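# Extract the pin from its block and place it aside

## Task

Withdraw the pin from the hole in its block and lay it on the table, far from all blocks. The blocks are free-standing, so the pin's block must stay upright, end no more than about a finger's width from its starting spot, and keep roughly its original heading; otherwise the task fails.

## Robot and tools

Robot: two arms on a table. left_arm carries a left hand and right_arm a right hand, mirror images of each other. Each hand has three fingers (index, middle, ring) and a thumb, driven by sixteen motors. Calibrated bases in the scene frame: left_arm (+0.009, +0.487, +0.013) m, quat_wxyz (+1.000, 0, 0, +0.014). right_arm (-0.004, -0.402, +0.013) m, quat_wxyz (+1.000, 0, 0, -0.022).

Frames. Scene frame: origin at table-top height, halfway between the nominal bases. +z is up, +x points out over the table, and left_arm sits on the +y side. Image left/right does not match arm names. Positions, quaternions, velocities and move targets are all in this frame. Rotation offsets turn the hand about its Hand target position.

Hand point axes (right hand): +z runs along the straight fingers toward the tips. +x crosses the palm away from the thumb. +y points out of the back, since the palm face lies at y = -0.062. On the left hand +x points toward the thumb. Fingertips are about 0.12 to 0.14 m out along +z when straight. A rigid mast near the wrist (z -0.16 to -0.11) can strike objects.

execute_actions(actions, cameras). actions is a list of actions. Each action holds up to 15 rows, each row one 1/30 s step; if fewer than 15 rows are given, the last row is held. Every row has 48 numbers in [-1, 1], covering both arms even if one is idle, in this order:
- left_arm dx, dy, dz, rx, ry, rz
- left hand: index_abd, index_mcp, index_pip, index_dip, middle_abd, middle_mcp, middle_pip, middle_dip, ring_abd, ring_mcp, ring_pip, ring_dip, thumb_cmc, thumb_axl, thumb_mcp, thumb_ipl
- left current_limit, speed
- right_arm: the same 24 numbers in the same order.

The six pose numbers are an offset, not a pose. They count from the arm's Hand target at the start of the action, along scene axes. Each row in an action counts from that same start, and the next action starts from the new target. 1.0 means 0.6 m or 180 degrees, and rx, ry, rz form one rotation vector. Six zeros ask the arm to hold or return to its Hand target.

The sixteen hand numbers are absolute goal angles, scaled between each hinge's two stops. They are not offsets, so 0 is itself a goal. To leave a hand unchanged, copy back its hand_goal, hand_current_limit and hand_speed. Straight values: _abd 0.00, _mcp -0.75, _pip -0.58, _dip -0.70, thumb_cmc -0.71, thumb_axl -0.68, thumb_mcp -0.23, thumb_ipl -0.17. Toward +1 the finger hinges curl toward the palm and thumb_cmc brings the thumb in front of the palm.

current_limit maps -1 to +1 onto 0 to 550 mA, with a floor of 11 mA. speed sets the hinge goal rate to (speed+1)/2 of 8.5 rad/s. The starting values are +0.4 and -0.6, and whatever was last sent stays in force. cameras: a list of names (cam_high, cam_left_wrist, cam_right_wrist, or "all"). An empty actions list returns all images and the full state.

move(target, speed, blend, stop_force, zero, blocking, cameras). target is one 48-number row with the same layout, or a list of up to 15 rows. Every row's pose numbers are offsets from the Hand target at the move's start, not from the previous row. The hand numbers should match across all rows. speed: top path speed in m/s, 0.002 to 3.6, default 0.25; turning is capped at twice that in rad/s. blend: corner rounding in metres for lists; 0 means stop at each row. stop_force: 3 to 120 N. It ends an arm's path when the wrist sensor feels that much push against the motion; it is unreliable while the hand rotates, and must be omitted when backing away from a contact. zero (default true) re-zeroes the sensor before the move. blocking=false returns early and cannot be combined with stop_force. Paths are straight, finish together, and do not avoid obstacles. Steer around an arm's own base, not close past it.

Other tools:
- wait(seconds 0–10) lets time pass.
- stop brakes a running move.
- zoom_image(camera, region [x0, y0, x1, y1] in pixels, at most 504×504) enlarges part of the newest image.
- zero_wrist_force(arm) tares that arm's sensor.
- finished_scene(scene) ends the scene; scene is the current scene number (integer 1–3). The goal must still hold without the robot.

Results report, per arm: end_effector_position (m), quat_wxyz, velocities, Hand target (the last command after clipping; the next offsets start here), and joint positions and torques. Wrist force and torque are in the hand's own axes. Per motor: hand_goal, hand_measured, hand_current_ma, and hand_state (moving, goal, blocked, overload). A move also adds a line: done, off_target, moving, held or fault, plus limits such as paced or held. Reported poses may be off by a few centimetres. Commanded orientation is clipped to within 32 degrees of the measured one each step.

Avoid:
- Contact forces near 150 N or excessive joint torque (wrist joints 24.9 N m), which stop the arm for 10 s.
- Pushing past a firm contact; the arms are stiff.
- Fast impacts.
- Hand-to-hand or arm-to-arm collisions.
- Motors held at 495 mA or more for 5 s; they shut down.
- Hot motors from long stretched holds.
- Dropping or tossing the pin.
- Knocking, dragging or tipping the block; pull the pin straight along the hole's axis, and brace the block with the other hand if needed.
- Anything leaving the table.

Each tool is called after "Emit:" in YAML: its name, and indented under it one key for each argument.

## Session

Emit:
execute_actions:
  actions: []

Emit:
zoom_image:
  camera: "cam_high"
  region: [300, 180, 620, 440]

Scene clock: 0.00 s.
left_arm: end_effector_position=(+0.3423, -0.0158, +0.2690) hand_goal=(+0.000, -0.754, -0.576, -0.696, +0.000, -0.754, -0.576, -0.696, +0.000, -0.754, -0.576, -0.696, -0.714, -0.678, -0.226, -0.168) hand_measured=(+0.000, -0.754, -0.576, -0.696, +0.000, -0.754, -0.576, -0.696, +0.000, -0.754, -0.576, -0.696, -0.714, -0.678, -0.226, -0.168) hand_current_ma=(+0, +0, +0, +0, +0, +0, +0, +0, +0, +0, +0, +0, +0, +0, +0, +0) hand_state=(goal, goal, goal, goal, goal, goal, goal, goal, goal, goal, goal, goal, goal, goal, goal, goal) hand_current_limit=0.40 hand_speed=-0.60 end_effector_quat_wxyz=(-0.234, -0.483, +0.830, -0.154) | right_arm: end_effector_position=(+0.1420, -0.3185, +0.3561) hand_goal=(+0.000, -0.754, -0.576, -0.696, +0.000, -0.754, -0.576, -0.696, +0.000, -0.754, -0.576, -0.696, -0.714, -0.678, -0.226, -0.168) hand_measured=(+0.000, -0.754, -0.576, -0.696, +0.000, -0.754, -0.576, -0.696, +0.000, -0.754, -0.576, -0.696, -0.714, -0.678, -0.226, -0.168) hand_current_ma=(+0, +0, +0, +0, +0, +0, +0, +0, +0, +0, +0, +0, +0, +0, +0, +0) hand_state=(goal, goal, goal, goal, goal, goal, goal, goal, goal, goal, goal, goal, goal, goal, goal, goal) hand_current_limit=0.40 hand_speed=-0.60 end_effector_quat_wxyz=(+0.044, +0.900, +0.173, +0.398)
Joint positions: left_arm=[2.602 -1.919 -1.548 -1.215 1.003 -3.144] | right_arm=[0.825 -2.648 2.47 -2.083 -2.064 1.791]
Joint velocities: within noise
Joint torques (N m): no reading
Motor temperatures (°C): left_arm=[29 30 31 37 31 35] | right_arm=[32 26 29 37 37 34]
Wrist force (N): no reading
Wrist torque (N m): no reading
Wrist force, peak (N): no reading
Hand target: left_arm +0.3423, -0.0158, +0.2690; -0.234, -0.483, +0.830, -0.154 | right_arm +0.1420, -0.3185, +0.3561; +0.044, +0.900, +0.173, +0.398
camera_calibration:
cam_left_wrist: T_world_to_cam=[[0.870693, 0.306749, -0.384447, -0.226612], [0.46412, -0.253794, 0.848635, -0.436851], [0.162747, -0.91733, -0.363345, 0.153815], [0, 0, 0, 1]] pos_world=[0.375028, 0.0997417, 0.339495]
cam_right_wrist: T_world_to_cam=[[-0.357599, -0.844673, -0.39831, -0.0535531], [-0.930633, 0.357831, 0.0766823, 0.175785], [0.077756, 0.398102, -0.91404, 0.568026], [0, 0, 0, 1]] pos_world=[0.100274, -0.334268, 0.484388]

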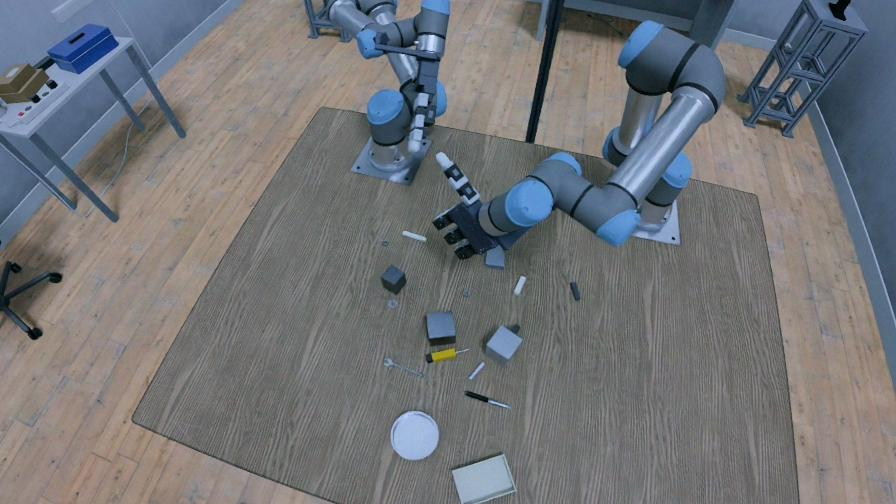

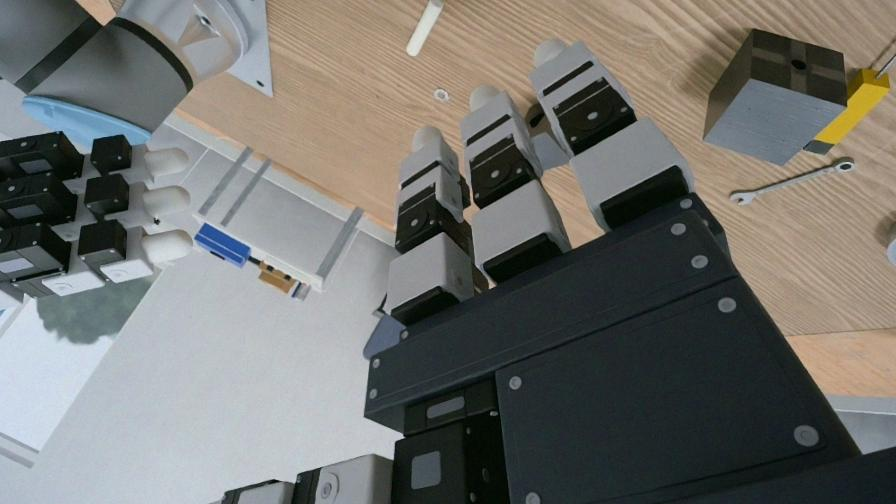

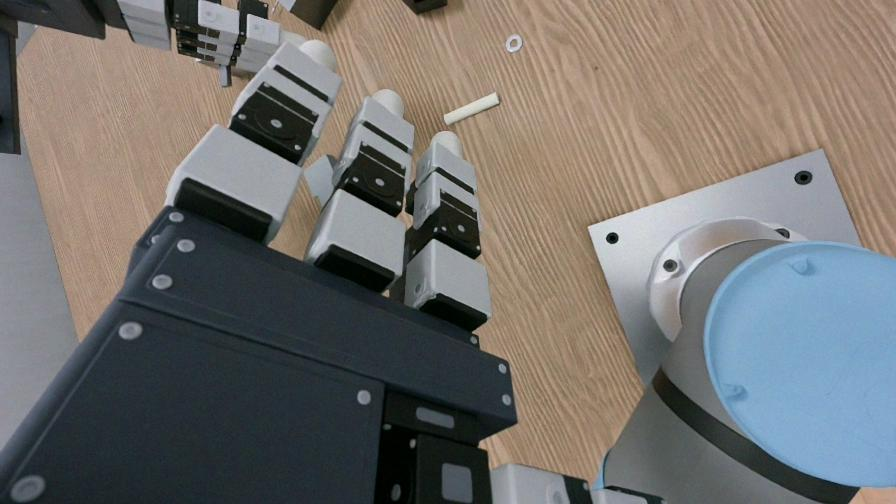

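Scaled by 1.575.

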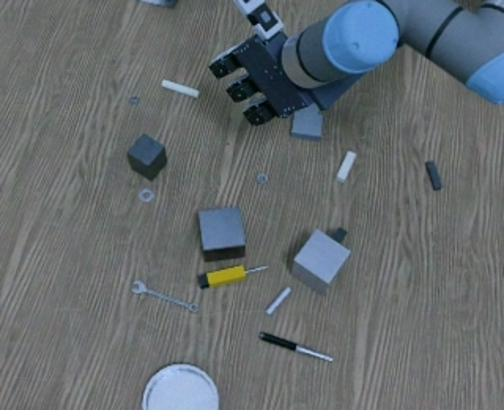

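Emit:
zoom_image:
  camera: "cam_high"
  region: [460, 300, 550, 380]

Scaled by 5.600.

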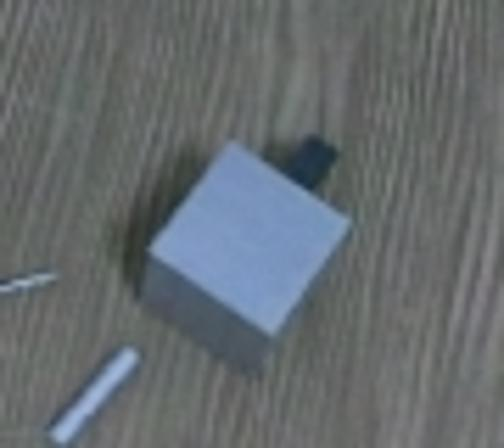

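Emit:
move:
  target: [0.1805,0.356,-0.06,0.1149,-0.1674,0.0623, -0.1,-0.754,-0.576,-0.696,0.1,-0.754,-0.576,-0.696,0.15,-0.754,-0.576,-0.696,-0.714,-0.678,-0.226,-0.168,0.4,-0.6, 0,0,0,0,0,0, 0,-0.754,-0.576,-0.696,0,-0.754,-0.576,-0.696,0,-0.754,-0.576,-0.696,-0.714,-0.678,-0.226,-0.168,0.4,-0.6]
  cameras: ["cam_high","cam_left_wrist"]

Scene clock: 35.43 s.
left_arm: end_effector_position=(+0.4505, +0.1978, +0.2330) hand_goal=(-0.100, -0.754, -0.576, -0.696, +0.100, -0.754, -0.576, -0.696, +0.150, -0.754, -0.576, -0.696, -0.714, -0.678, -0.226, -0.168) hand_measured=(-0.096, -0.752, -0.576, -0.696, +0.098, -0.752, -0.576, -0.696, +0.148, -0.752, -0.576, -0.696, -0.714, -0.678, -0.224, -0.168) hand_current_ma=(+12, +7, -3, +0, -4, +7, -3, +0, -5, +7, -3, +0, +2, +3, +10, +1) hand_state=(goal, goal, goal, goal, goal, goal, goal, goal, goal, goal, goal, goal, goal, goal, goal, goal) hand_current_limit=0.40 hand_speed=-0.60 end_effector_quat_wxyz=(+0.093, -0.538, +0.825, -0.146) | right_arm: end_effector_position=(+0.1420, -0.3185, +0.3561) hand_goal=(+0.000, -0.754, -0.576, -0.696, +0.000, -0.754, -0.576, -0.696, +0.000, -0.754, -0.576, -0.696, -0.714, -0.678, -0.226, -0.168) hand_measured=(+0.000, -0.754, -0.576, -0.696, +0.000, -0.754, -0.576, -0.696, +0.000, -0.754, -0.576, -0.696, -0.714, -0.678, -0.226, -0.168) hand_current_ma=(+0, +0, +0, +0, +0, +0, +0, +0, +0, +0, +0, +0, +0, +0, +0, +0) hand_state=(goal, goal, goal, goal, goal, goal, goal, goal, goal, goal, goal, goal, goal, goal, goal, goal) hand_current_limit=0.40 hand_speed=-0.60 end_effector_quat_wxyz=(+0.044, +0.900, +0.173, +0.398)
Joint positions: left_arm=[2.833 -1.699 -1.842 -0.827 1.521 -3.014] | right_arm=[0.825 -2.648 2.47 -2.083 -2.064 1.791]
Joint torques (N m): left_arm=[7.03 43.11 10.63 5.81 1.45 1.58] | right_arm=[-1.44 15.72 -21.38 -2.9 -0.66 -0.41]
Wrist force (N): left_arm=[0.0 -0.1 0.9] | right_arm=[0.1 -0.1 -0.1]
Wrist torque (N m): left_arm=[-0.15 0.17 -0.17] | right_arm=[0.00 -0.01 0.01]
Wrist force, peak (N): left_arm=[-1.0 0.5 0.8] | right_arm=[0.5 -0.5 -0.5]
Hand target: left_arm +0.4506, +0.1978, +0.2330; +0.093, -0.538, +0.825, -0.146 | right_arm +0.1420, -0.3185, +0.3561; +0.044, +0.900, +0.173, +0.398
Off the commanded pose: left_arm 0.000 m, 0 deg | right_arm 0.000 m, 0 deg.
move: done
camera_calibration:
cam_left_wrist: T_world_to_cam=[[0.829356, 0.508004, 0.232597, -0.56524], [0.0780343, -0.517541, 0.852093, -0.177059], [0.553245, -0.688538, -0.468867, 0.122445], [0, 0, 0, 1]] pos_world=[0.41486, 0.279817, 0.339754]
Images, in order (width x height): cam_high 896x504, cam_left_wrist 896x504.

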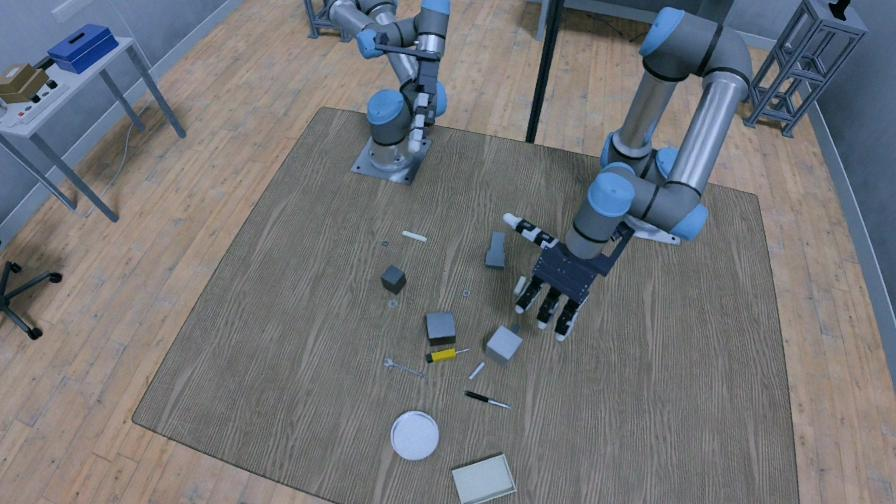

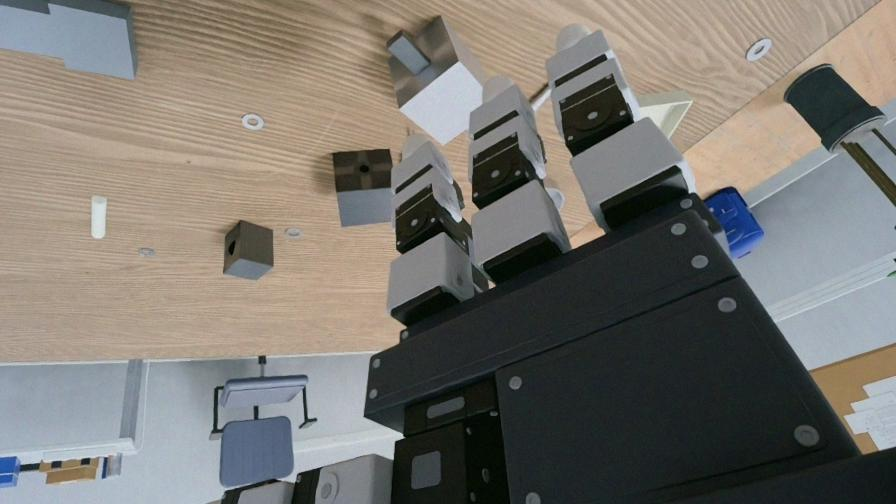

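Emit:
zoom_image:
  camera: "cam_left_wrist"
  region: [370, 0, 500, 150]

Scaled by 3.360.

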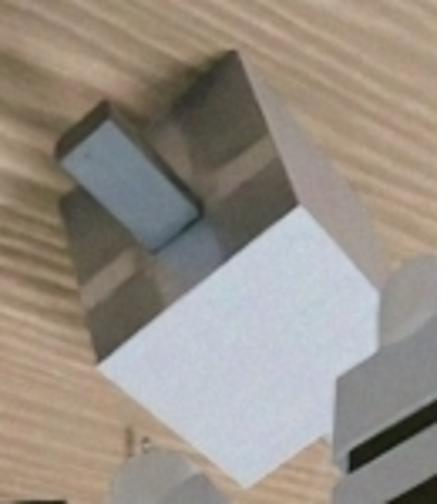

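Emit:
zoom_image:
  camera: "cam_left_wrist"
  region: [378, 20, 448, 90]

Scaled by 7.200.

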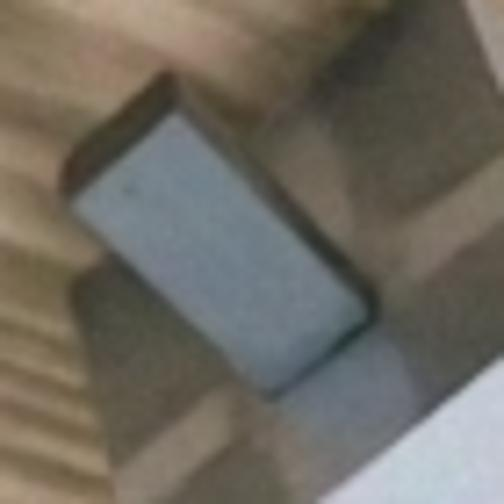

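Emit:
move:
  target:
    - [-0.0153,-0.0407,-0.08,-0.0214,-0.0513,0.0061, -0.1,-0.754,-0.576,-0.696,0.1,-0.754,-0.576,-0.696,0.15,-0.754,-0.576,-0.696,-0.714,-0.678,-0.226,-0.168,0.4,-0.6, 0,0,0,0,0,0, 0,-0.754,-0.576,-0.696,0,-0.754,-0.576,-0.696,0,-0.754,-0.576,-0.696,-0.714,-0.678,-0.226,-0.168,0.4,-0.6]
  speed: 0.15
  cameras: ["cam_left_wrist"]

Emit:
zoom_image:
  camera: "cam_left_wrist"
  region: [370, 0, 570, 160]

Scene clock: 71.90 s.
left_arm: end_effector_position=(+0.4414, +0.1734, +0.1850) hand_goal=(-0.100, -0.754, -0.576, -0.696, +0.100, -0.754, -0.576, -0.696, +0.150, -0.754, -0.576, -0.696, -0.714, -0.678, -0.226, -0.168) hand_measured=(-0.096, -0.750, -0.576, -0.696, +0.098, -0.750, -0.576, -0.696, +0.148, -0.750, -0.576, -0.696, -0.712, -0.678, -0.224, -0.168) hand_current_ma=(+11, +13, -3, +0, -4, +14, -3, +0, -5, +13, -3, +0, +8, +3, +10, +1) hand_state=(goal, goal, goal, goal, goal, goal, goal, goal, goal, goal, goal, goal, goal, goal, goal, goal) hand_current_limit=0.40 hand_speed=-0.60 end_effector_quat_wxyz=(+0.142, -0.535, +0.805, -0.215) | right_arm: end_effector_position=(+0.1420, -0.3185, +0.3561) hand_goal=(+0.000, -0.754, -0.576, -0.696, +0.000, -0.754, -0.576, -0.696, +0.000, -0.754, -0.576, -0.696, -0.714, -0.678, -0.226, -0.168) hand_measured=(+0.000, -0.754, -0.576, -0.696, +0.000, -0.754, -0.576, -0.696, +0.000, -0.754, -0.576, -0.696, -0.714, -0.678, -0.226, -0.168) hand_current_ma=(+0, +0, +0, +0, +0, +0, +0, +0, +0, +0, +0, +0, +0, +0, +0, +0) hand_state=(goal, goal, goal, goal, goal, goal, goal, goal, goal, goal, goal, goal, goal, goal, goal, goal) hand_current_limit=0.40 hand_speed=-0.60 end_effector_quat_wxyz=(+0.044, +0.900, +0.173, +0.398)
Joint positions: left_arm=[2.787 -1.712 -2.023 -0.457 1.534 -3.079] | right_arm=[0.825 -2.648 2.47 -2.083 -2.064 1.791]
Joint torques (N m): left_arm=[-5.83 18.31 9.18 5.81 1.59 -1.15] | right_arm=[-1.78 16.29 -21.57 -2.89 -0.6 -0.38]
Wrist force (N): left_arm=[-0.1 0.3 0.5] | right_arm=[0.2 -0.4 -0.1]
Wrist torque (N m): left_arm=[-0.14 0.18 0.00] | right_arm=[-0.04 -0.03 0.01]
Wrist force, peak (N): left_arm=[0.4 0.7 1.2] | right_arm=[0.1 -0.5 -0.6]
Hand target: left_arm +0.4414, +0.1734, +0.1850; +0.142, -0.535, +0.805, -0.215 | right_arm +0.1420, -0.3185, +0.3561; +0.044, +0.900, +0.173, +0.398
Off the commanded pose: left_arm 0.000 m, 0 deg | right_arm 0.000 m, 0 deg.
move: done
camera_calibration:
cam_left_wrist: T_world_to_cam=[[0.774038, 0.542261, 0.326831, -0.532994], [-0.0531133, -0.458774, 0.886964, -0.106773], [0.630908, -0.703903, -0.326308, 0.0302542], [0, 0, 0, 1]] pos_world=[0.387799, 0.261333, 0.278775]
Images, in order (width x height): cam_left_wrist 896x504.

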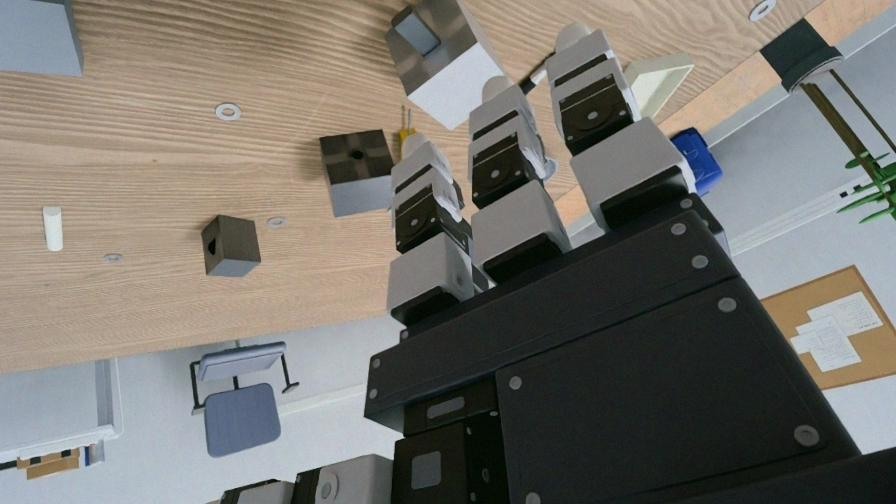

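Scaled by 2.520.

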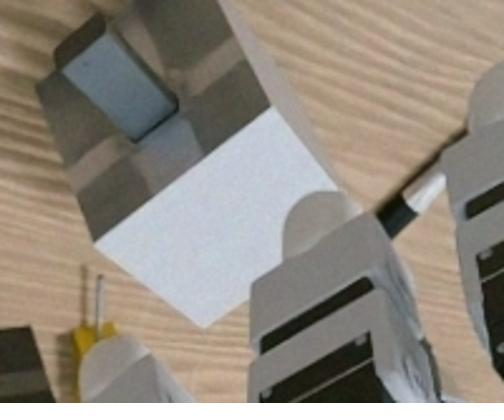

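Emit:
move:
  target: [0,0,-0.1475,0,0,0, -0.1,-0.754,-0.576,-0.696,0.1,-0.754,-0.576,-0.696,0.15,-0.754,-0.576,-0.696,-0.714,-0.678,-0.226,-0.168,0.4,-0.6, 0,0,0,0,0,0, 0,-0.754,-0.576,-0.696,0,-0.754,-0.576,-0.696,0,-0.754,-0.576,-0.696,-0.714,-0.678,-0.226,-0.168,0.4,-0.6]
  speed: 0.05
  stop_force: 4
  cameras: ["cam_high","cam_left_wrist"]

Emit:
zoom_image:
  camera: "cam_left_wrist"
  region: [370, 20, 570, 180]

Emit:
zoom_image:
  camera: "cam_high"
  region: [470, 290, 570, 380]

Scene clock: 81.67 s.
left_arm: end_effector_position=(+0.4414, +0.1734, +0.0965) hand_goal=(-0.100, -0.754, -0.576, -0.696, +0.100, -0.754, -0.576, -0.696, +0.150, -0.754, -0.576, -0.696, -0.714, -0.678, -0.226, -0.168) hand_measured=(-0.096, -0.750, -0.576, -0.696, +0.098, -0.750, -0.576, -0.696, +0.148, -0.750, -0.576, -0.696, -0.712, -0.678, -0.224, -0.168) hand_current_ma=(+11, +13, -3, +0, -4, +14, -3, +0, -5, +14, -3, +0, +8, +3, +10, +1) hand_state=(goal, goal, goal, goal, goal, goal, goal, goal, goal, goal, goal, goal, goal, goal, goal, goal) hand_current_limit=0.40 hand_speed=-0.60 end_effector_quat_wxyz=(+0.142, -0.535, +0.805, -0.215) | right_arm: end_effector_position=(+0.1420, -0.3185, +0.3561) hand_goal=(+0.000, -0.754, -0.576, -0.696, +0.000, -0.754, -0.576, -0.696, +0.000, -0.754, -0.576, -0.696, -0.714, -0.678, -0.226, -0.168) hand_measured=(+0.000, -0.754, -0.576, -0.696, +0.000, -0.754, -0.576, -0.696, +0.000, -0.754, -0.576, -0.696, -0.714, -0.678, -0.226, -0.168) hand_current_ma=(+0, +0, +0, +0, +0, +0, +0, +0, +0, +0, +0, +0, +0, +0, +0, +0) hand_state=(goal, goal, goal, goal, goal, goal, goal, goal, goal, goal, goal, goal, goal, goal, goal, goal) hand_current_limit=0.40 hand_speed=-0.60 end_effector_quat_wxyz=(+0.044, +0.900, +0.173, +0.398)
Joint positions: left_arm=[2.787 -1.868 -2.118 -0.205 1.534 -3.079] | right_arm=[0.825 -2.648 2.47 -2.083 -2.064 1.791]
Joint torques (N m): left_arm=[-4.59 22.05 4.87 5.85 1.1 -1.25] | right_arm=[-1.68 16.39 -21.49 -2.86 -0.41 -0.4]
Wrist force (N): left_arm=[0.4 0.6 0.3] | right_arm=[0.0 -0.4 -0.2]
Wrist torque (N m): left_arm=[-0.09 0.10 0.04] | right_arm=[-0.03 0.00 -0.01]
Wrist force, peak (N): left_arm=[0.3 0.4 0.9] | right_arm=[0.3 -0.6 -0.5]
Hand target: left_arm +0.4414, +0.1734, +0.0965; +0.142, -0.535, +0.805, -0.215 | right_arm +0.1420, -0.3185, +0.3561; +0.044, +0.900, +0.173, +0.398
Off the commanded pose: left_arm 0.000 m, 0 deg | right_arm 0.000 m, 0 deg.
move: done
camera_calibration:
cam_left_wrist: T_world_to_cam=[[0.774013, 0.542249, 0.32691, -0.504072], [-0.0532291, -0.458754, 0.886967, -0.0282378], [0.630928, -0.703925, -0.326218, 0.00135687], [0, 0, 0, 1]] pos_world=[0.387799, 0.261333, 0.190275]
Images, in order (width x height): cam_high 896x504, cam_left_wrist 896x504.

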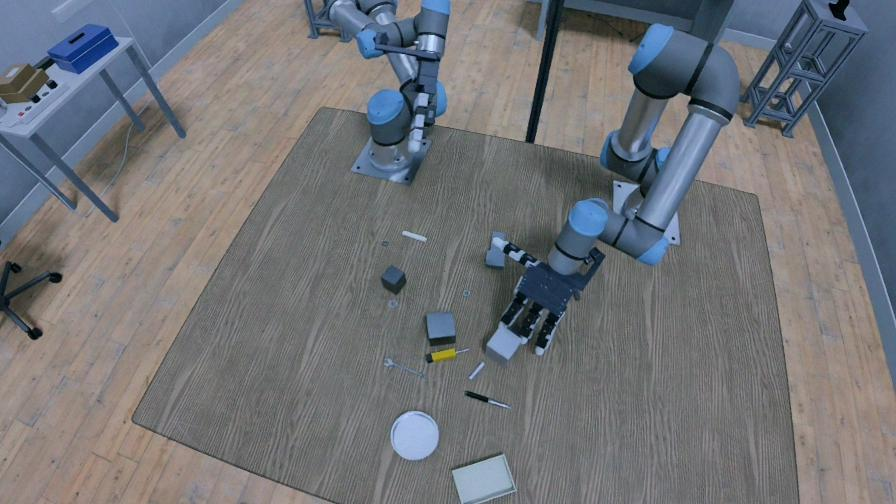

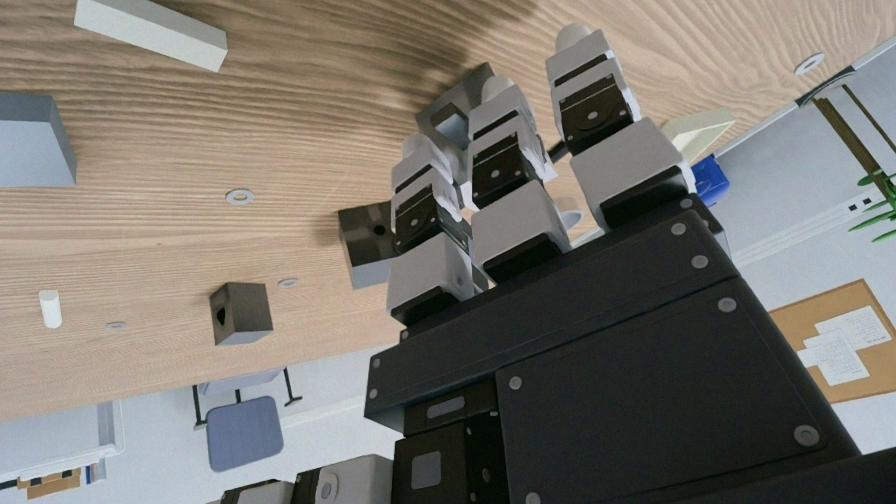

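Scaled by 2.520.

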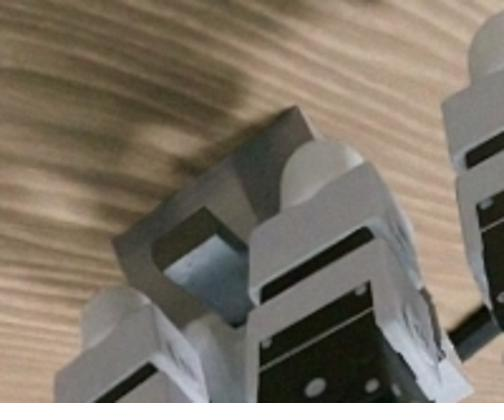

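Scaled by 5.040.

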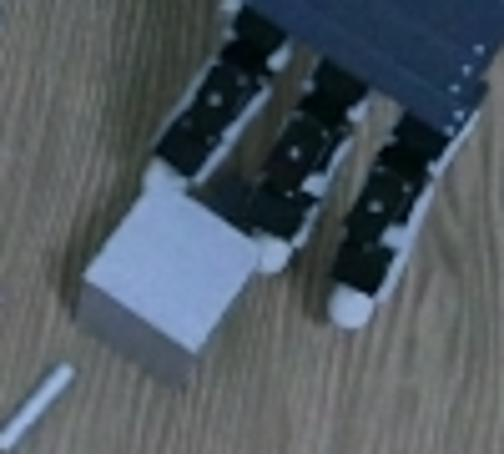

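Emit:
move:
  target: [0,0,0,0,0,0, 0.15,-0.754,-0.576,-0.696,-0.15,-0.754,-0.576,-0.696,0.15,-0.754,-0.576,-0.696,-0.714,-0.678,-0.226,-0.168,-0.5,-0.93, 0,0,0,0,0,0, 0,-0.754,-0.576,-0.696,0,-0.754,-0.576,-0.696,0,-0.754,-0.576,-0.696,-0.714,-0.678,-0.226,-0.168,0.4,-0.6]
  cameras: ["cam_high","cam_left_wrist"]

Emit:
zoom_image:
  camera: "cam_left_wrist"
  region: [370, 20, 570, 180]

Emit:
zoom_image:
  camera: "cam_high"
  region: [470, 290, 570, 380]

Scene clock: 88.97 s.
left_arm: end_effector_position=(+0.4414, +0.1734, +0.0965) hand_goal=(+0.150, -0.754, -0.576, -0.696, -0.150, -0.754, -0.576, -0.696, +0.150, -0.754, -0.576, -0.696, -0.714, -0.678, -0.226, -0.168) hand_measured=(+0.044, -0.750, -0.576, -0.696, -0.038, -0.750, -0.576, -0.696, +0.148, -0.750, -0.576, -0.696, -0.712, -0.678, -0.224, -0.168) hand_current_ma=(-137, +13, -3, +0, +137, +16, -2, +0, -5, +14, -3, +0, +8, +3, +10, +1) hand_state=(blocked, goal, goal, goal, blocked, goal, goal, goal, goal, goal, goal, goal, goal, goal, goal, goal) hand_current_limit=-0.50 hand_speed=-0.93 end_effector_quat_wxyz=(+0.142, -0.535, +0.805, -0.215) | right_arm: end_effector_position=(+0.1420, -0.3185, +0.3561) hand_goal=(+0.000, -0.754, -0.576, -0.696, +0.000, -0.754, -0.576, -0.696, +0.000, -0.754, -0.576, -0.696, -0.714, -0.678, -0.226, -0.168) hand_measured=(+0.000, -0.754, -0.576, -0.696, +0.000, -0.754, -0.576, -0.696, +0.000, -0.754, -0.576, -0.696, -0.714, -0.678, -0.226, -0.168) hand_current_ma=(+0, +0, +0, +0, +0, +0, +0, +0, +0, +0, +0, +0, +0, +0, +0, +0) hand_state=(goal, goal, goal, goal, goal, goal, goal, goal, goal, goal, goal, goal, goal, goal, goal, goal) hand_current_limit=0.40 hand_speed=-0.60 end_effector_quat_wxyz=(+0.044, +0.900, +0.173, +0.398)
Joint positions: left_arm=[2.787 -1.868 -2.118 -0.205 1.534 -3.079] | right_arm=[0.825 -2.648 2.47 -2.083 -2.064 1.791]
Joint torques (N m): left_arm=[-5.82 22.52 5.61 5.82 0.23 -1.3] | right_arm=[-1.16 16.37 -21.77 -2.9 -0.32 -0.34]
Wrist force (N): left_arm=[0.1 0.5 0.6] | right_arm=[0.0 0.2 0.1]
Wrist torque (N m): left_arm=[-0.11 0.14 0.02] | right_arm=[0.02 0.00 0.01]
Wrist force, peak (N): left_arm=[0.0 0.5 0.9] | right_arm=[0.9 -0.3 -0.4]
Hand target: left_arm +0.4414, +0.1734, +0.0965; +0.142, -0.535, +0.805, -0.215 | right_arm +0.1420, -0.3185, +0.3561; +0.044, +0.900, +0.173, +0.398
Off the commanded pose: left_arm 0.000 m, 0 deg | right_arm 0.000 m, 0 deg.
move: done
camera_calibration:
cam_left_wrist: T_world_to_cam=[[0.774013, 0.542249, 0.32691, -0.504072], [-0.0532291, -0.458754, 0.886967, -0.0282378], [0.630928, -0.703925, -0.326218, 0.00135687], [0, 0, 0, 1]] pos_world=[0.387799, 0.261333, 0.190275]
Images, in order (width x height): cam_high 896x504, cam_left_wrist 896x504.

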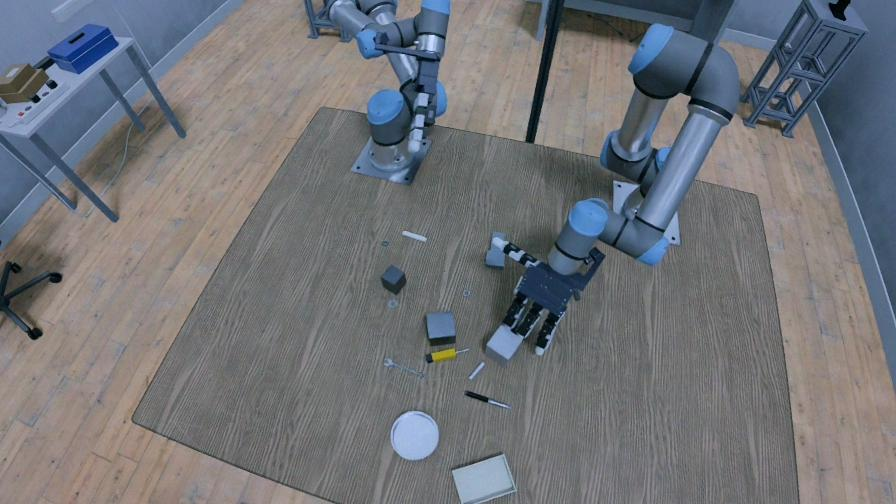

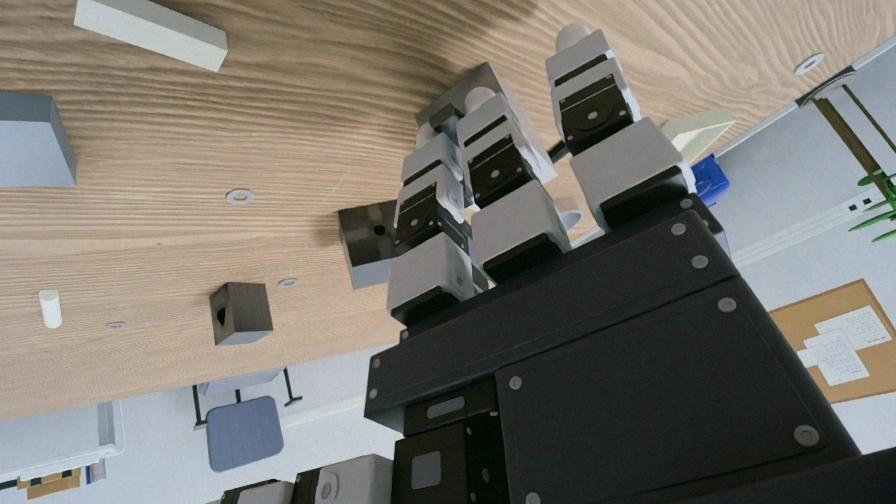

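Scaled by 2.520.

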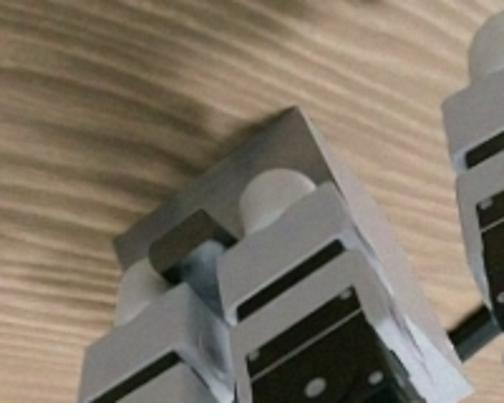

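Scaled by 5.040.

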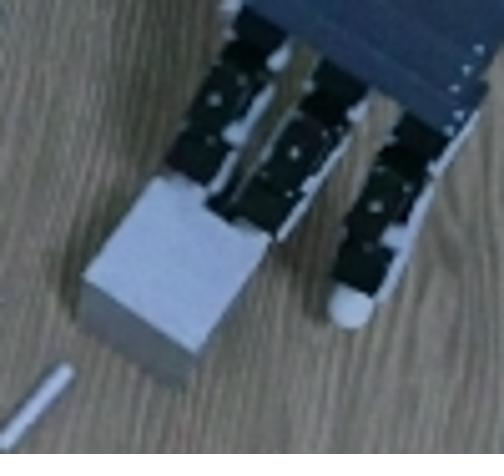

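Emit:
move:
  target: [0,0,0,0,0,0, 0.3,-0.754,-0.576,-0.696,-0.3,-0.754,-0.576,-0.696,0.15,-0.754,-0.576,-0.696,-0.714,-0.678,-0.226,-0.168,0.6,-0.9, 0,0,0,0,0,0, 0,-0.754,-0.576,-0.696,0,-0.754,-0.576,-0.696,0,-0.754,-0.576,-0.696,-0.714,-0.678,-0.226,-0.168,0.4,-0.6]
  cameras: []

Emit:
move:
  target: [-0.01685,0.00722,0,0,0,0, 0.3,-0.754,-0.576,-0.696,-0.3,-0.754,-0.576,-0.696,0.15,-0.754,-0.576,-0.696,-0.714,-0.678,-0.226,-0.168,0.6,-0.9, 0,0,0,0,0,0, 0,-0.754,-0.576,-0.696,0,-0.754,-0.576,-0.696,0,-0.754,-0.576,-0.696,-0.714,-0.678,-0.226,-0.168,0.4,-0.6]
  speed: 0.02
  cameras: ["cam_high","cam_left_wrist"]

Emit:
zoom_image:
  camera: "cam_left_wrist"
  region: [370, 20, 570, 180]

Emit:
zoom_image:
  camera: "cam_high"
  region: [470, 290, 570, 380]

Scene clock: 96.87 s.
left_arm: end_effector_position=(+0.4414, +0.1734, +0.0965) hand_goal=(+0.300, -0.754, -0.576, -0.696, -0.300, -0.754, -0.576, -0.696, +0.150, -0.754, -0.576, -0.696, -0.714, -0.678, -0.226, -0.168) hand_measured=(+0.052, -0.750, -0.576, -0.696, -0.040, -0.750, -0.576, -0.696, +0.148, -0.750, -0.576, -0.696, -0.712, -0.678, -0.224, -0.168) hand_current_ma=(-440, +17, -2, +0, +440, +16, -2, +0, -5, +14, -3, +0, +8, +3, +10, +1) hand_state=(blocked, goal, goal, goal, blocked, goal, goal, goal, goal, goal, goal, goal, goal, goal, goal, goal) hand_current_limit=0.60 hand_speed=-0.90 end_effector_quat_wxyz=(+0.142, -0.535, +0.805, -0.215) | right_arm: end_effector_position=(+0.1420, -0.3185, +0.3561) hand_goal=(+0.000, -0.754, -0.576, -0.696, +0.000, -0.754, -0.576, -0.696, +0.000, -0.754, -0.576, -0.696, -0.714, -0.678, -0.226, -0.168) hand_measured=(+0.000, -0.754, -0.576, -0.696, +0.000, -0.754, -0.576, -0.696, +0.000, -0.754, -0.576, -0.696, -0.714, -0.678, -0.226, -0.168) hand_current_ma=(+0, +0, +0, +0, +0, +0, +0, +0, +0, +0, +0, +0, +0, +0, +0, +0) hand_state=(goal, goal, goal, goal, goal, goal, goal, goal, goal, goal, goal, goal, goal, goal, goal, goal) hand_current_limit=0.40 hand_speed=-0.60 end_effector_quat_wxyz=(+0.044, +0.900, +0.173, +0.398)
Joint positions: left_arm=[2.787 -1.868 -2.118 -0.205 1.534 -3.079] | right_arm=[0.825 -2.648 2.47 -2.083 -2.064 1.791]
Joint torques (N m): left_arm=[-5.56 25.41 7.12 5.84 -0.41 -1.31] | right_arm=[-1.28 16.25 -21.7 -2.89 -0.15 -0.39]
Wrist force (N): left_arm=[0.3 0.4 0.6] | right_arm=[0.3 -0.3 -0.3]
Wrist torque (N m): left_arm=[-0.13 0.15 0.03] | right_arm=[-0.02 -0.04 0.02]
Wrist force, peak (N): left_arm=[0.2 0.5 1.1] | right_arm=[0.5 -0.6 -0.5]
Hand target: left_arm +0.4414, +0.1734, +0.0965; +0.142, -0.535, +0.805, -0.215 | right_arm +0.1420, -0.3185, +0.3561; +0.044, +0.900, +0.173, +0.398
Off the commanded pose: left_arm 0.000 m, 0 deg | right_arm 0.000 m, 0 deg.
move: done
No camera images: "cameras" was empty.

Scene clock: 97.77 s.
left_arm: end_effector_position=(+0.4313, +0.1777, +0.0965) hand_goal=(+0.300, -0.754, -0.576, -0.696, -0.300, -0.754, -0.576, -0.696, +0.150, -0.754, -0.576, -0.696, -0.714, -0.678, -0.226, -0.168) hand_measured=(+0.052, -0.750, -0.576, -0.696, -0.040, -0.750, -0.576, -0.696, +0.148, -0.750, -0.576, -0.696, -0.712, -0.678, -0.224, -0.168) hand_current_ma=(-440, +19, -1, +0, +440, +18, -2, +0, -5, +14, -3, +0, +8, +3, +10, +1) hand_state=(blocked, goal, goal, goal, blocked, goal, goal, goal, goal, goal, goal, goal, goal, goal, goal, goal) hand_current_limit=0.60 hand_speed=-0.90 end_effector_quat_wxyz=(+0.142, -0.535, +0.805, -0.215) | right_arm: end_effector_position=(+0.1420, -0.3185, +0.3561) hand_goal=(+0.000, -0.754, -0.576, -0.696, +0.000, -0.754, -0.576, -0.696, +0.000, -0.754, -0.576, -0.696, -0.714, -0.678, -0.226, -0.168) hand_measured=(+0.000, -0.754, -0.576, -0.696, +0.000, -0.754, -0.576, -0.696, +0.000, -0.754, -0.576, -0.696, -0.714, -0.678, -0.226, -0.168) hand_current_ma=(+0, +0, +0, +0, +0, +0, +0, +0, +0, +0, +0, +0, +0, +0, +0, +0) hand_state=(goal, goal, goal, goal, goal, goal, goal, goal, goal, goal, goal, goal, goal, goal, goal, goal) hand_current_limit=0.40 hand_speed=-0.60 end_effector_quat_wxyz=(+0.044, +0.900, +0.173, +0.398)
Joint positions: left_arm=[2.789 -1.848 -2.148 -0.195 1.533 -3.078] | right_arm=[0.825 -2.648 2.47 -2.083 -2.064 1.791]
Joint torques (N m): left_arm=[7.01 44.63 7.21 6.07 -1.69 1.45] | right_arm=[-1.98 16.66 -21.69 -2.89 -0.19 -0.38]
Wrist force (N): left_arm=[0.1 0.5 0.7] | right_arm=[0.2 -0.2 0.1]
Wrist torque (N m): left_arm=[-0.14 0.14 -0.17] | right_arm=[-0.03 -0.04 0.02]
Wrist force, peak (N): left_arm=[0.2 0.4 1.2] | right_arm=[0.5 -0.2 -0.2]
Hand target: left_arm +0.4313, +0.1777, +0.0965; +0.142, -0.535, +0.805, -0.215 | right_arm +0.1420, -0.3185, +0.3561; +0.044, +0.900, +0.173, +0.398
Off the commanded pose: left_arm 0.000 m, 0 deg | right_arm 0.000 m, 0 deg.
move: done
camera_calibration:
cam_left_wrist: T_world_to_cam=[[0.774013, 0.542249, 0.32691, -0.498586], [-0.0532291, -0.458754, 0.886967, -0.0268028], [0.630928, -0.703925, -0.326218, 0.0107561], [0, 0, 0, 1]] pos_world=[0.377699, 0.265633, 0.190275]
Images, in order (width x height): cam_high 896x504, cam_left_wrist 896x504.

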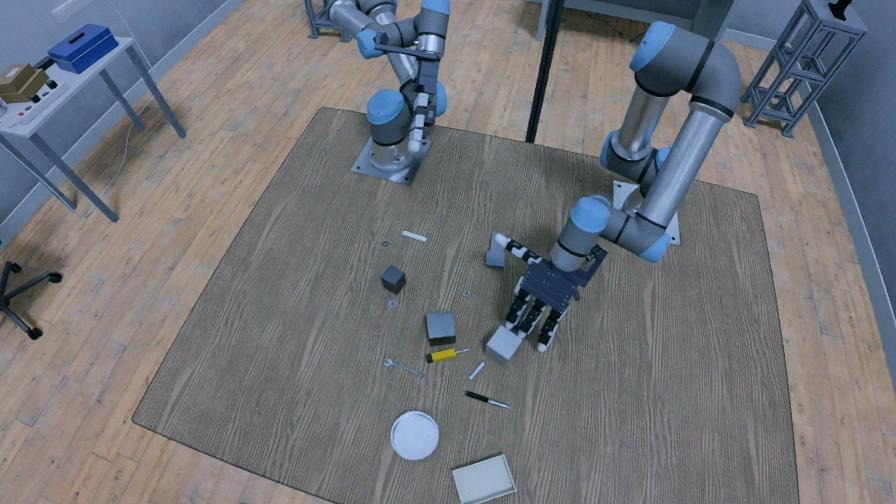

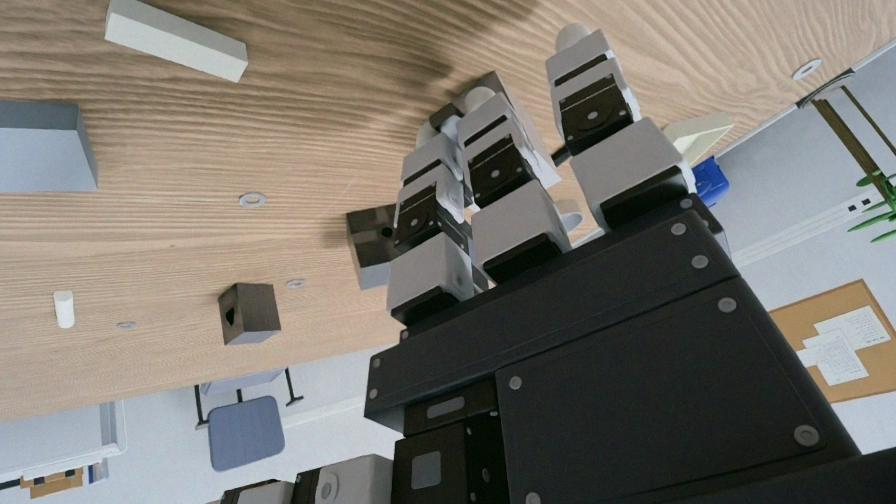

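Scaled by 2.520.

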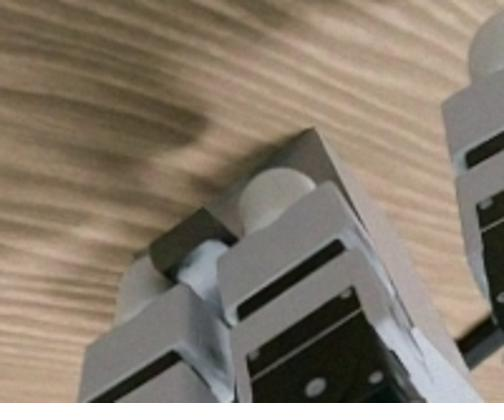

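Scaled by 5.040.

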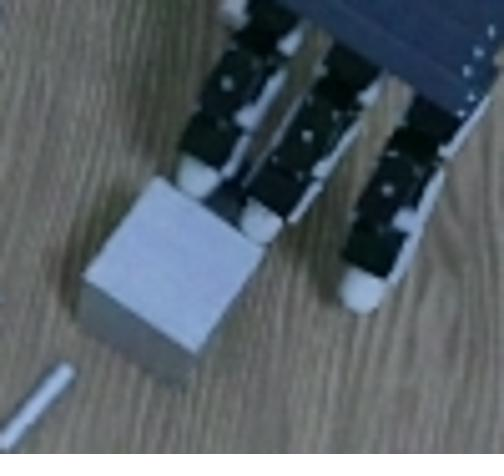

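Emit:
move:
  target:
    - [-0.115,0.0493,0,0,0,0, 0.3,-0.754,-0.576,-0.696,-0.3,-0.754,-0.576,-0.696,0.15,-0.754,-0.576,-0.696,-0.714,-0.678,-0.226,-0.168,0.6,-0.9, 0,0,0,0,0,0, 0,-0.754,-0.576,-0.696,0,-0.754,-0.576,-0.696,0,-0.754,-0.576,-0.696,-0.714,-0.678,-0.226,-0.168,0.4,-0.6]
  speed: 0.05
  cameras: ["cam_high","cam_left_wrist"]

Emit:
zoom_image:
  camera: "cam_high"
  region: [460, 270, 570, 380]

Scene clock: 118.67 s.
left_arm: end_effector_position=(+0.3623, +0.2073, +0.0965) hand_goal=(+0.300, -0.754, -0.576, -0.696, -0.300, -0.754, -0.576, -0.696, +0.150, -0.754, -0.576, -0.696, -0.714, -0.678, -0.226, -0.168) hand_measured=(+0.052, -0.746, -0.574, -0.696, -0.040, -0.748, -0.574, -0.696, +0.148, -0.750, -0.576, -0.696, -0.712, -0.678, -0.224, -0.168) hand_current_ma=(-440, +36, +10, +0, +440, +29, +5, +1, -5, +15, -3, +0, +8, +3, +10, +1) hand_state=(blocked, goal, goal, goal, blocked, goal, goal, goal, goal, goal, goal, goal, goal, goal, goal, goal) hand_current_limit=0.60 hand_speed=-0.90 end_effector_quat_wxyz=(+0.142, -0.535, +0.805, -0.215) | right_arm: end_effector_position=(+0.1420, -0.3185, +0.3561) hand_goal=(+0.000, -0.754, -0.576, -0.696, +0.000, -0.754, -0.576, -0.696, +0.000, -0.754, -0.576, -0.696, -0.714, -0.678, -0.226, -0.168) hand_measured=(+0.000, -0.754, -0.576, -0.696, +0.000, -0.754, -0.576, -0.696, +0.000, -0.754, -0.576, -0.696, -0.714, -0.678, -0.226, -0.168) hand_current_ma=(+0, +0, +0, +0, +0, +0, +0, +0, +0, +0, +0, +0, +0, +0, +0, +0) hand_state=(goal, goal, goal, goal, goal, goal, goal, goal, goal, goal, goal, goal, goal, goal, goal, goal) hand_current_limit=0.40 hand_speed=-0.60 end_effector_quat_wxyz=(+0.044, +0.900, +0.173, +0.398)
Joint positions: left_arm=[2.805 -1.7 -2.347 -0.146 1.525 -3.064] | right_arm=[0.825 -2.648 2.47 -2.083 -2.064 1.791]
Joint torques (N m): left_arm=[7.57 36.82 5.49 6.01 -1.76 1.51] | right_arm=[-1.16 17.07 -22.03 -2.77 -0.13 -0.45]
Wrist force (N): left_arm=[0.0 0.4 1.2] | right_arm=[0.1 0.0 -0.2]
Wrist torque (N m): left_arm=[-0.26 0.16 -0.17] | right_arm=[0.02 -0.01 0.02]
Wrist force, peak (N): left_arm=[-0.1 0.9 1.6] | right_arm=[0.3 -0.7 0.0]
Hand target: left_arm +0.3623, +0.2073, +0.0965; +0.142, -0.535, +0.805, -0.215 | right_arm +0.1420, -0.3185, +0.3561; +0.044, +0.900, +0.173, +0.398
Off the commanded pose: left_arm 0.000 m, 0 deg | right_arm 0.000 m, 0 deg.
move: done
camera_calibration:
cam_left_wrist: T_world_to_cam=[[0.774013, 0.542249, 0.32691, -0.461307], [-0.0532291, -0.458754, 0.886967, -0.0168911], [0.630928, -0.703925, -0.326218, 0.0750633], [0, 0, 0, 1]] pos_world=[0.308799, 0.295233, 0.190275]
Images, in order (width x height): cam_high 896x504, cam_left_wrist 896x504.

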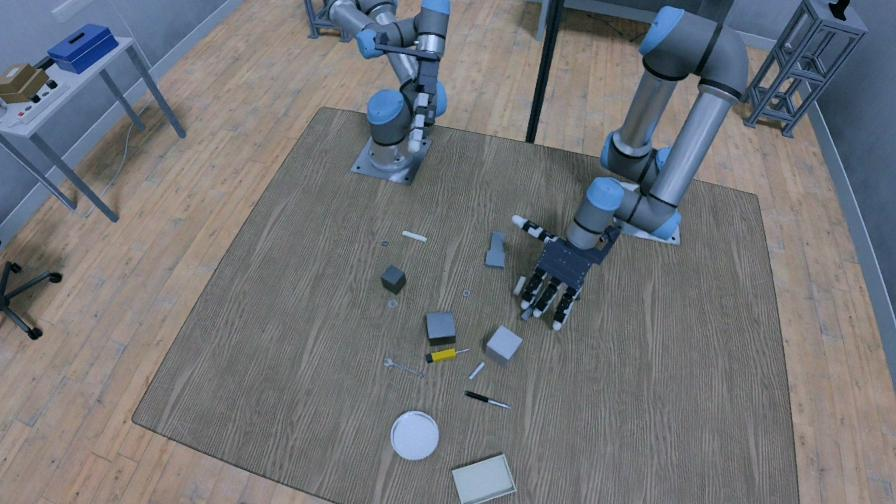

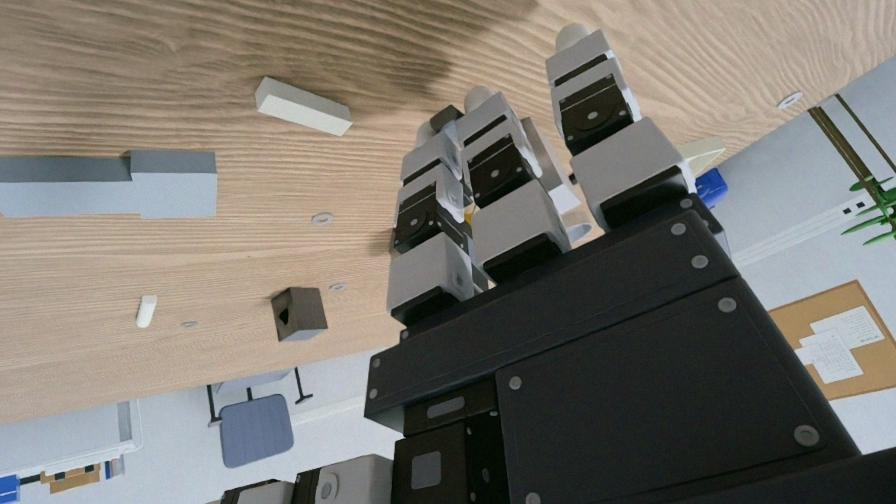

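Scaled by 4.582.

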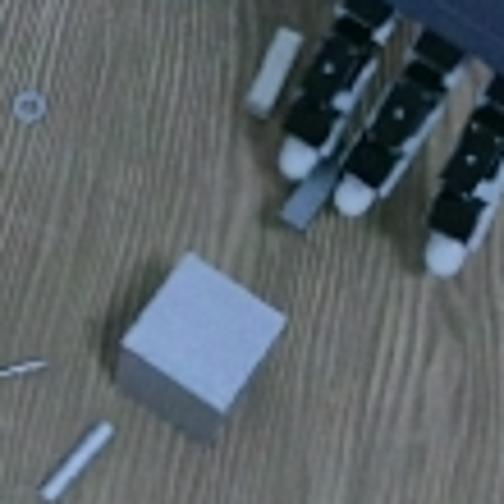

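Emit:
move:
  target:
    - [-0.1133,0.0485,-0.0425,0,0,0, 0.3,-0.754,-0.576,-0.696,-0.3,-0.754,-0.576,-0.696,0.15,-0.754,-0.576,-0.696,-0.714,-0.678,-0.226,-0.168,0.6,-0.9, 0,0,0,0,0,0, 0,-0.754,-0.576,-0.696,0,-0.754,-0.576,-0.696,0,-0.754,-0.576,-0.696,-0.714,-0.678,-0.226,-0.168,0.4,-0.6]
  speed: 0.06
  cameras: ["cam_high","cam_left_wrist"]

Emit:
zoom_image:
  camera: "cam_high"
  region: [480, 250, 590, 340]

Emit:
zoom_image:
  camera: "cam_left_wrist"
  region: [370, 20, 570, 180]

Scene clock: 135.43 s.
left_arm: end_effector_position=(+0.2944, +0.2364, +0.0710) hand_goal=(+0.300, -0.754, -0.576, -0.696, -0.300, -0.754, -0.576, -0.696, +0.150, -0.754, -0.576, -0.696, -0.714, -0.678, -0.226, -0.168) hand_measured=(+0.052, -0.746, -0.574, -0.696, -0.040, -0.746, -0.574, -0.696, +0.148, -0.750, -0.576, -0.696, -0.712, -0.678, -0.224, -0.168) hand_current_ma=(-440, +37, +10, +0, +440, +30, +5, +1, -5, +15, -3, +0, +9, +3, +10, +1) hand_state=(blocked, goal, goal, goal, blocked, goal, goal, goal, goal, goal, goal, goal, goal, goal, goal, goal) hand_current_limit=0.60 hand_speed=-0.90 end_effector_quat_wxyz=(+0.142, -0.535, +0.805, -0.215) | right_arm: end_effector_position=(+0.1420, -0.3185, +0.3561) hand_goal=(+0.000, -0.754, -0.576, -0.696, +0.000, -0.754, -0.576, -0.696, +0.000, -0.754, -0.576, -0.696, -0.714, -0.678, -0.226, -0.168) hand_measured=(+0.000, -0.754, -0.576, -0.696, +0.000, -0.754, -0.576, -0.696, +0.000, -0.754, -0.576, -0.696, -0.714, -0.678, -0.226, -0.168) hand_current_ma=(+0, +0, +0, +0, +0, +0, +0, +0, +0, +0, +0, +0, +0, +0, +0, +0) hand_state=(goal, goal, goal, goal, goal, goal, goal, goal, goal, goal, goal, goal, goal, goal, goal, goal) hand_current_limit=0.40 hand_speed=-0.60 end_effector_quat_wxyz=(+0.044, +0.900, +0.173, +0.398)
Joint positions: left_arm=[2.828 -1.616 -2.558 -0.018 1.513 -3.044] | right_arm=[0.825 -2.648 2.47 -2.083 -2.064 1.791]
Joint torques (N m): left_arm=[6.84 29.3 3.28 5.78 -1.78 1.49] | right_arm=[-1.43 17.19 -22.47 -2.88 0.05 -0.57]
Wrist force (N): left_arm=[0.2 0.6 1.0] | right_arm=[0.4 -0.2 0.0]
Wrist torque (N m): left_arm=[-0.23 0.13 -0.16] | right_arm=[-0.03 -0.06 0.03]
Wrist force, peak (N): left_arm=[0.2 1.2 1.5] | right_arm=[0.5 -0.3 -0.6]
Hand target: left_arm +0.2943, +0.2364, +0.0710; +0.142, -0.535, +0.805, -0.215 | right_arm +0.1420, -0.3185, +0.3561; +0.044, +0.900, +0.173, +0.398
Off the commanded pose: left_arm 0.000 m, 0 deg | right_arm 0.000 m, 0 deg.
move: done
camera_calibration:
cam_left_wrist: T_world_to_cam=[[0.774034, 0.542226, 0.3269, -0.416059], [-0.053173, -0.458817, 0.886939, 0.0154223], [0.630908, -0.703903, -0.326308, 0.130074], [0, 0, 0, 1]] pos_world=[0.240799, 0.324233, 0.164775]
Images, in order (width x height): cam_high 896x504, cam_left_wrist 896x504.

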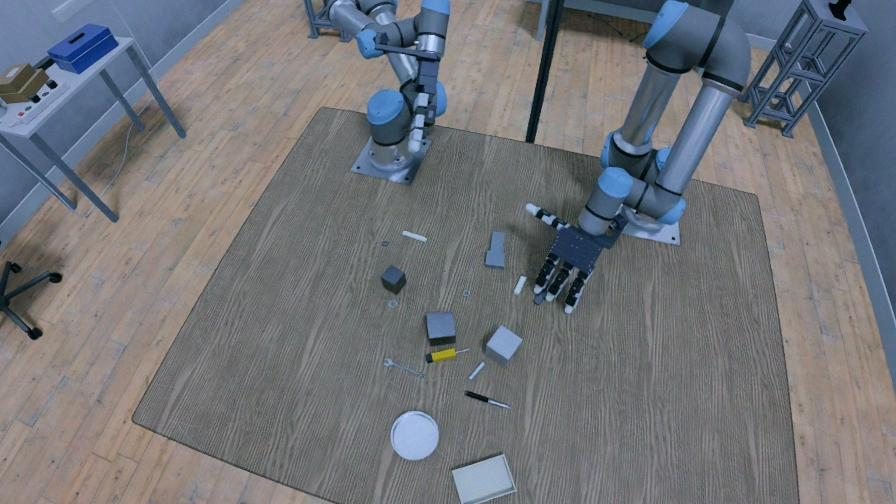

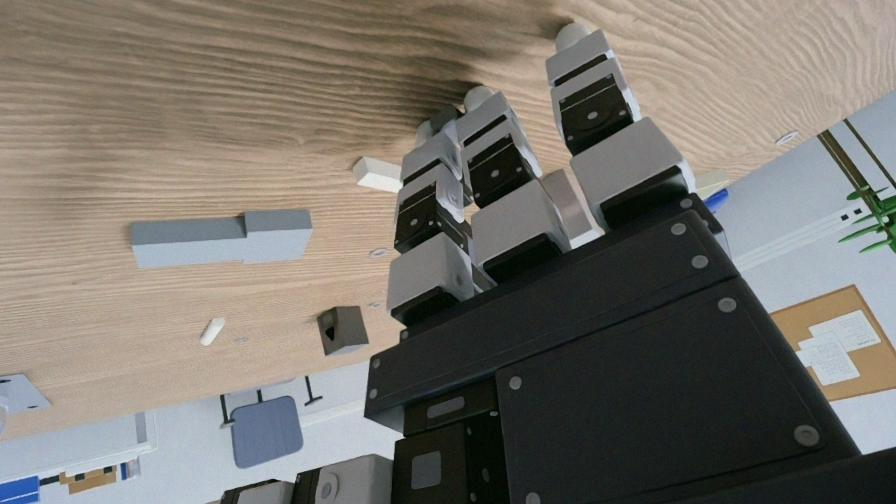

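Scaled by 4.582.

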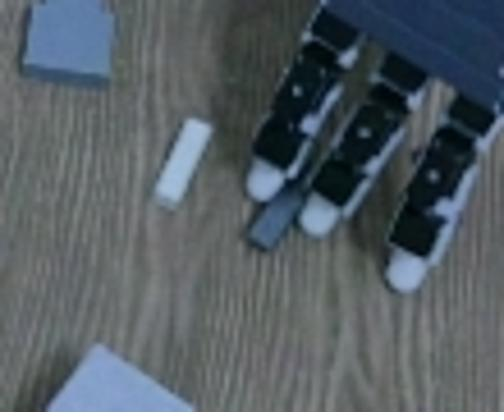

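Scaled by 2.520.

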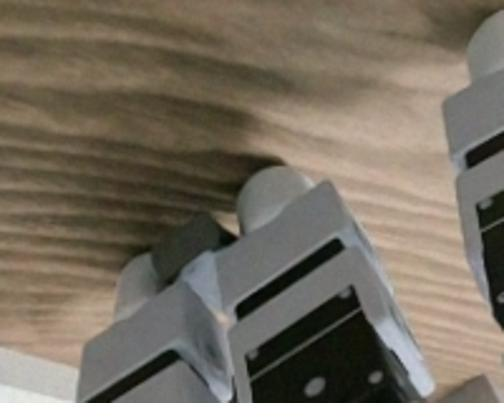

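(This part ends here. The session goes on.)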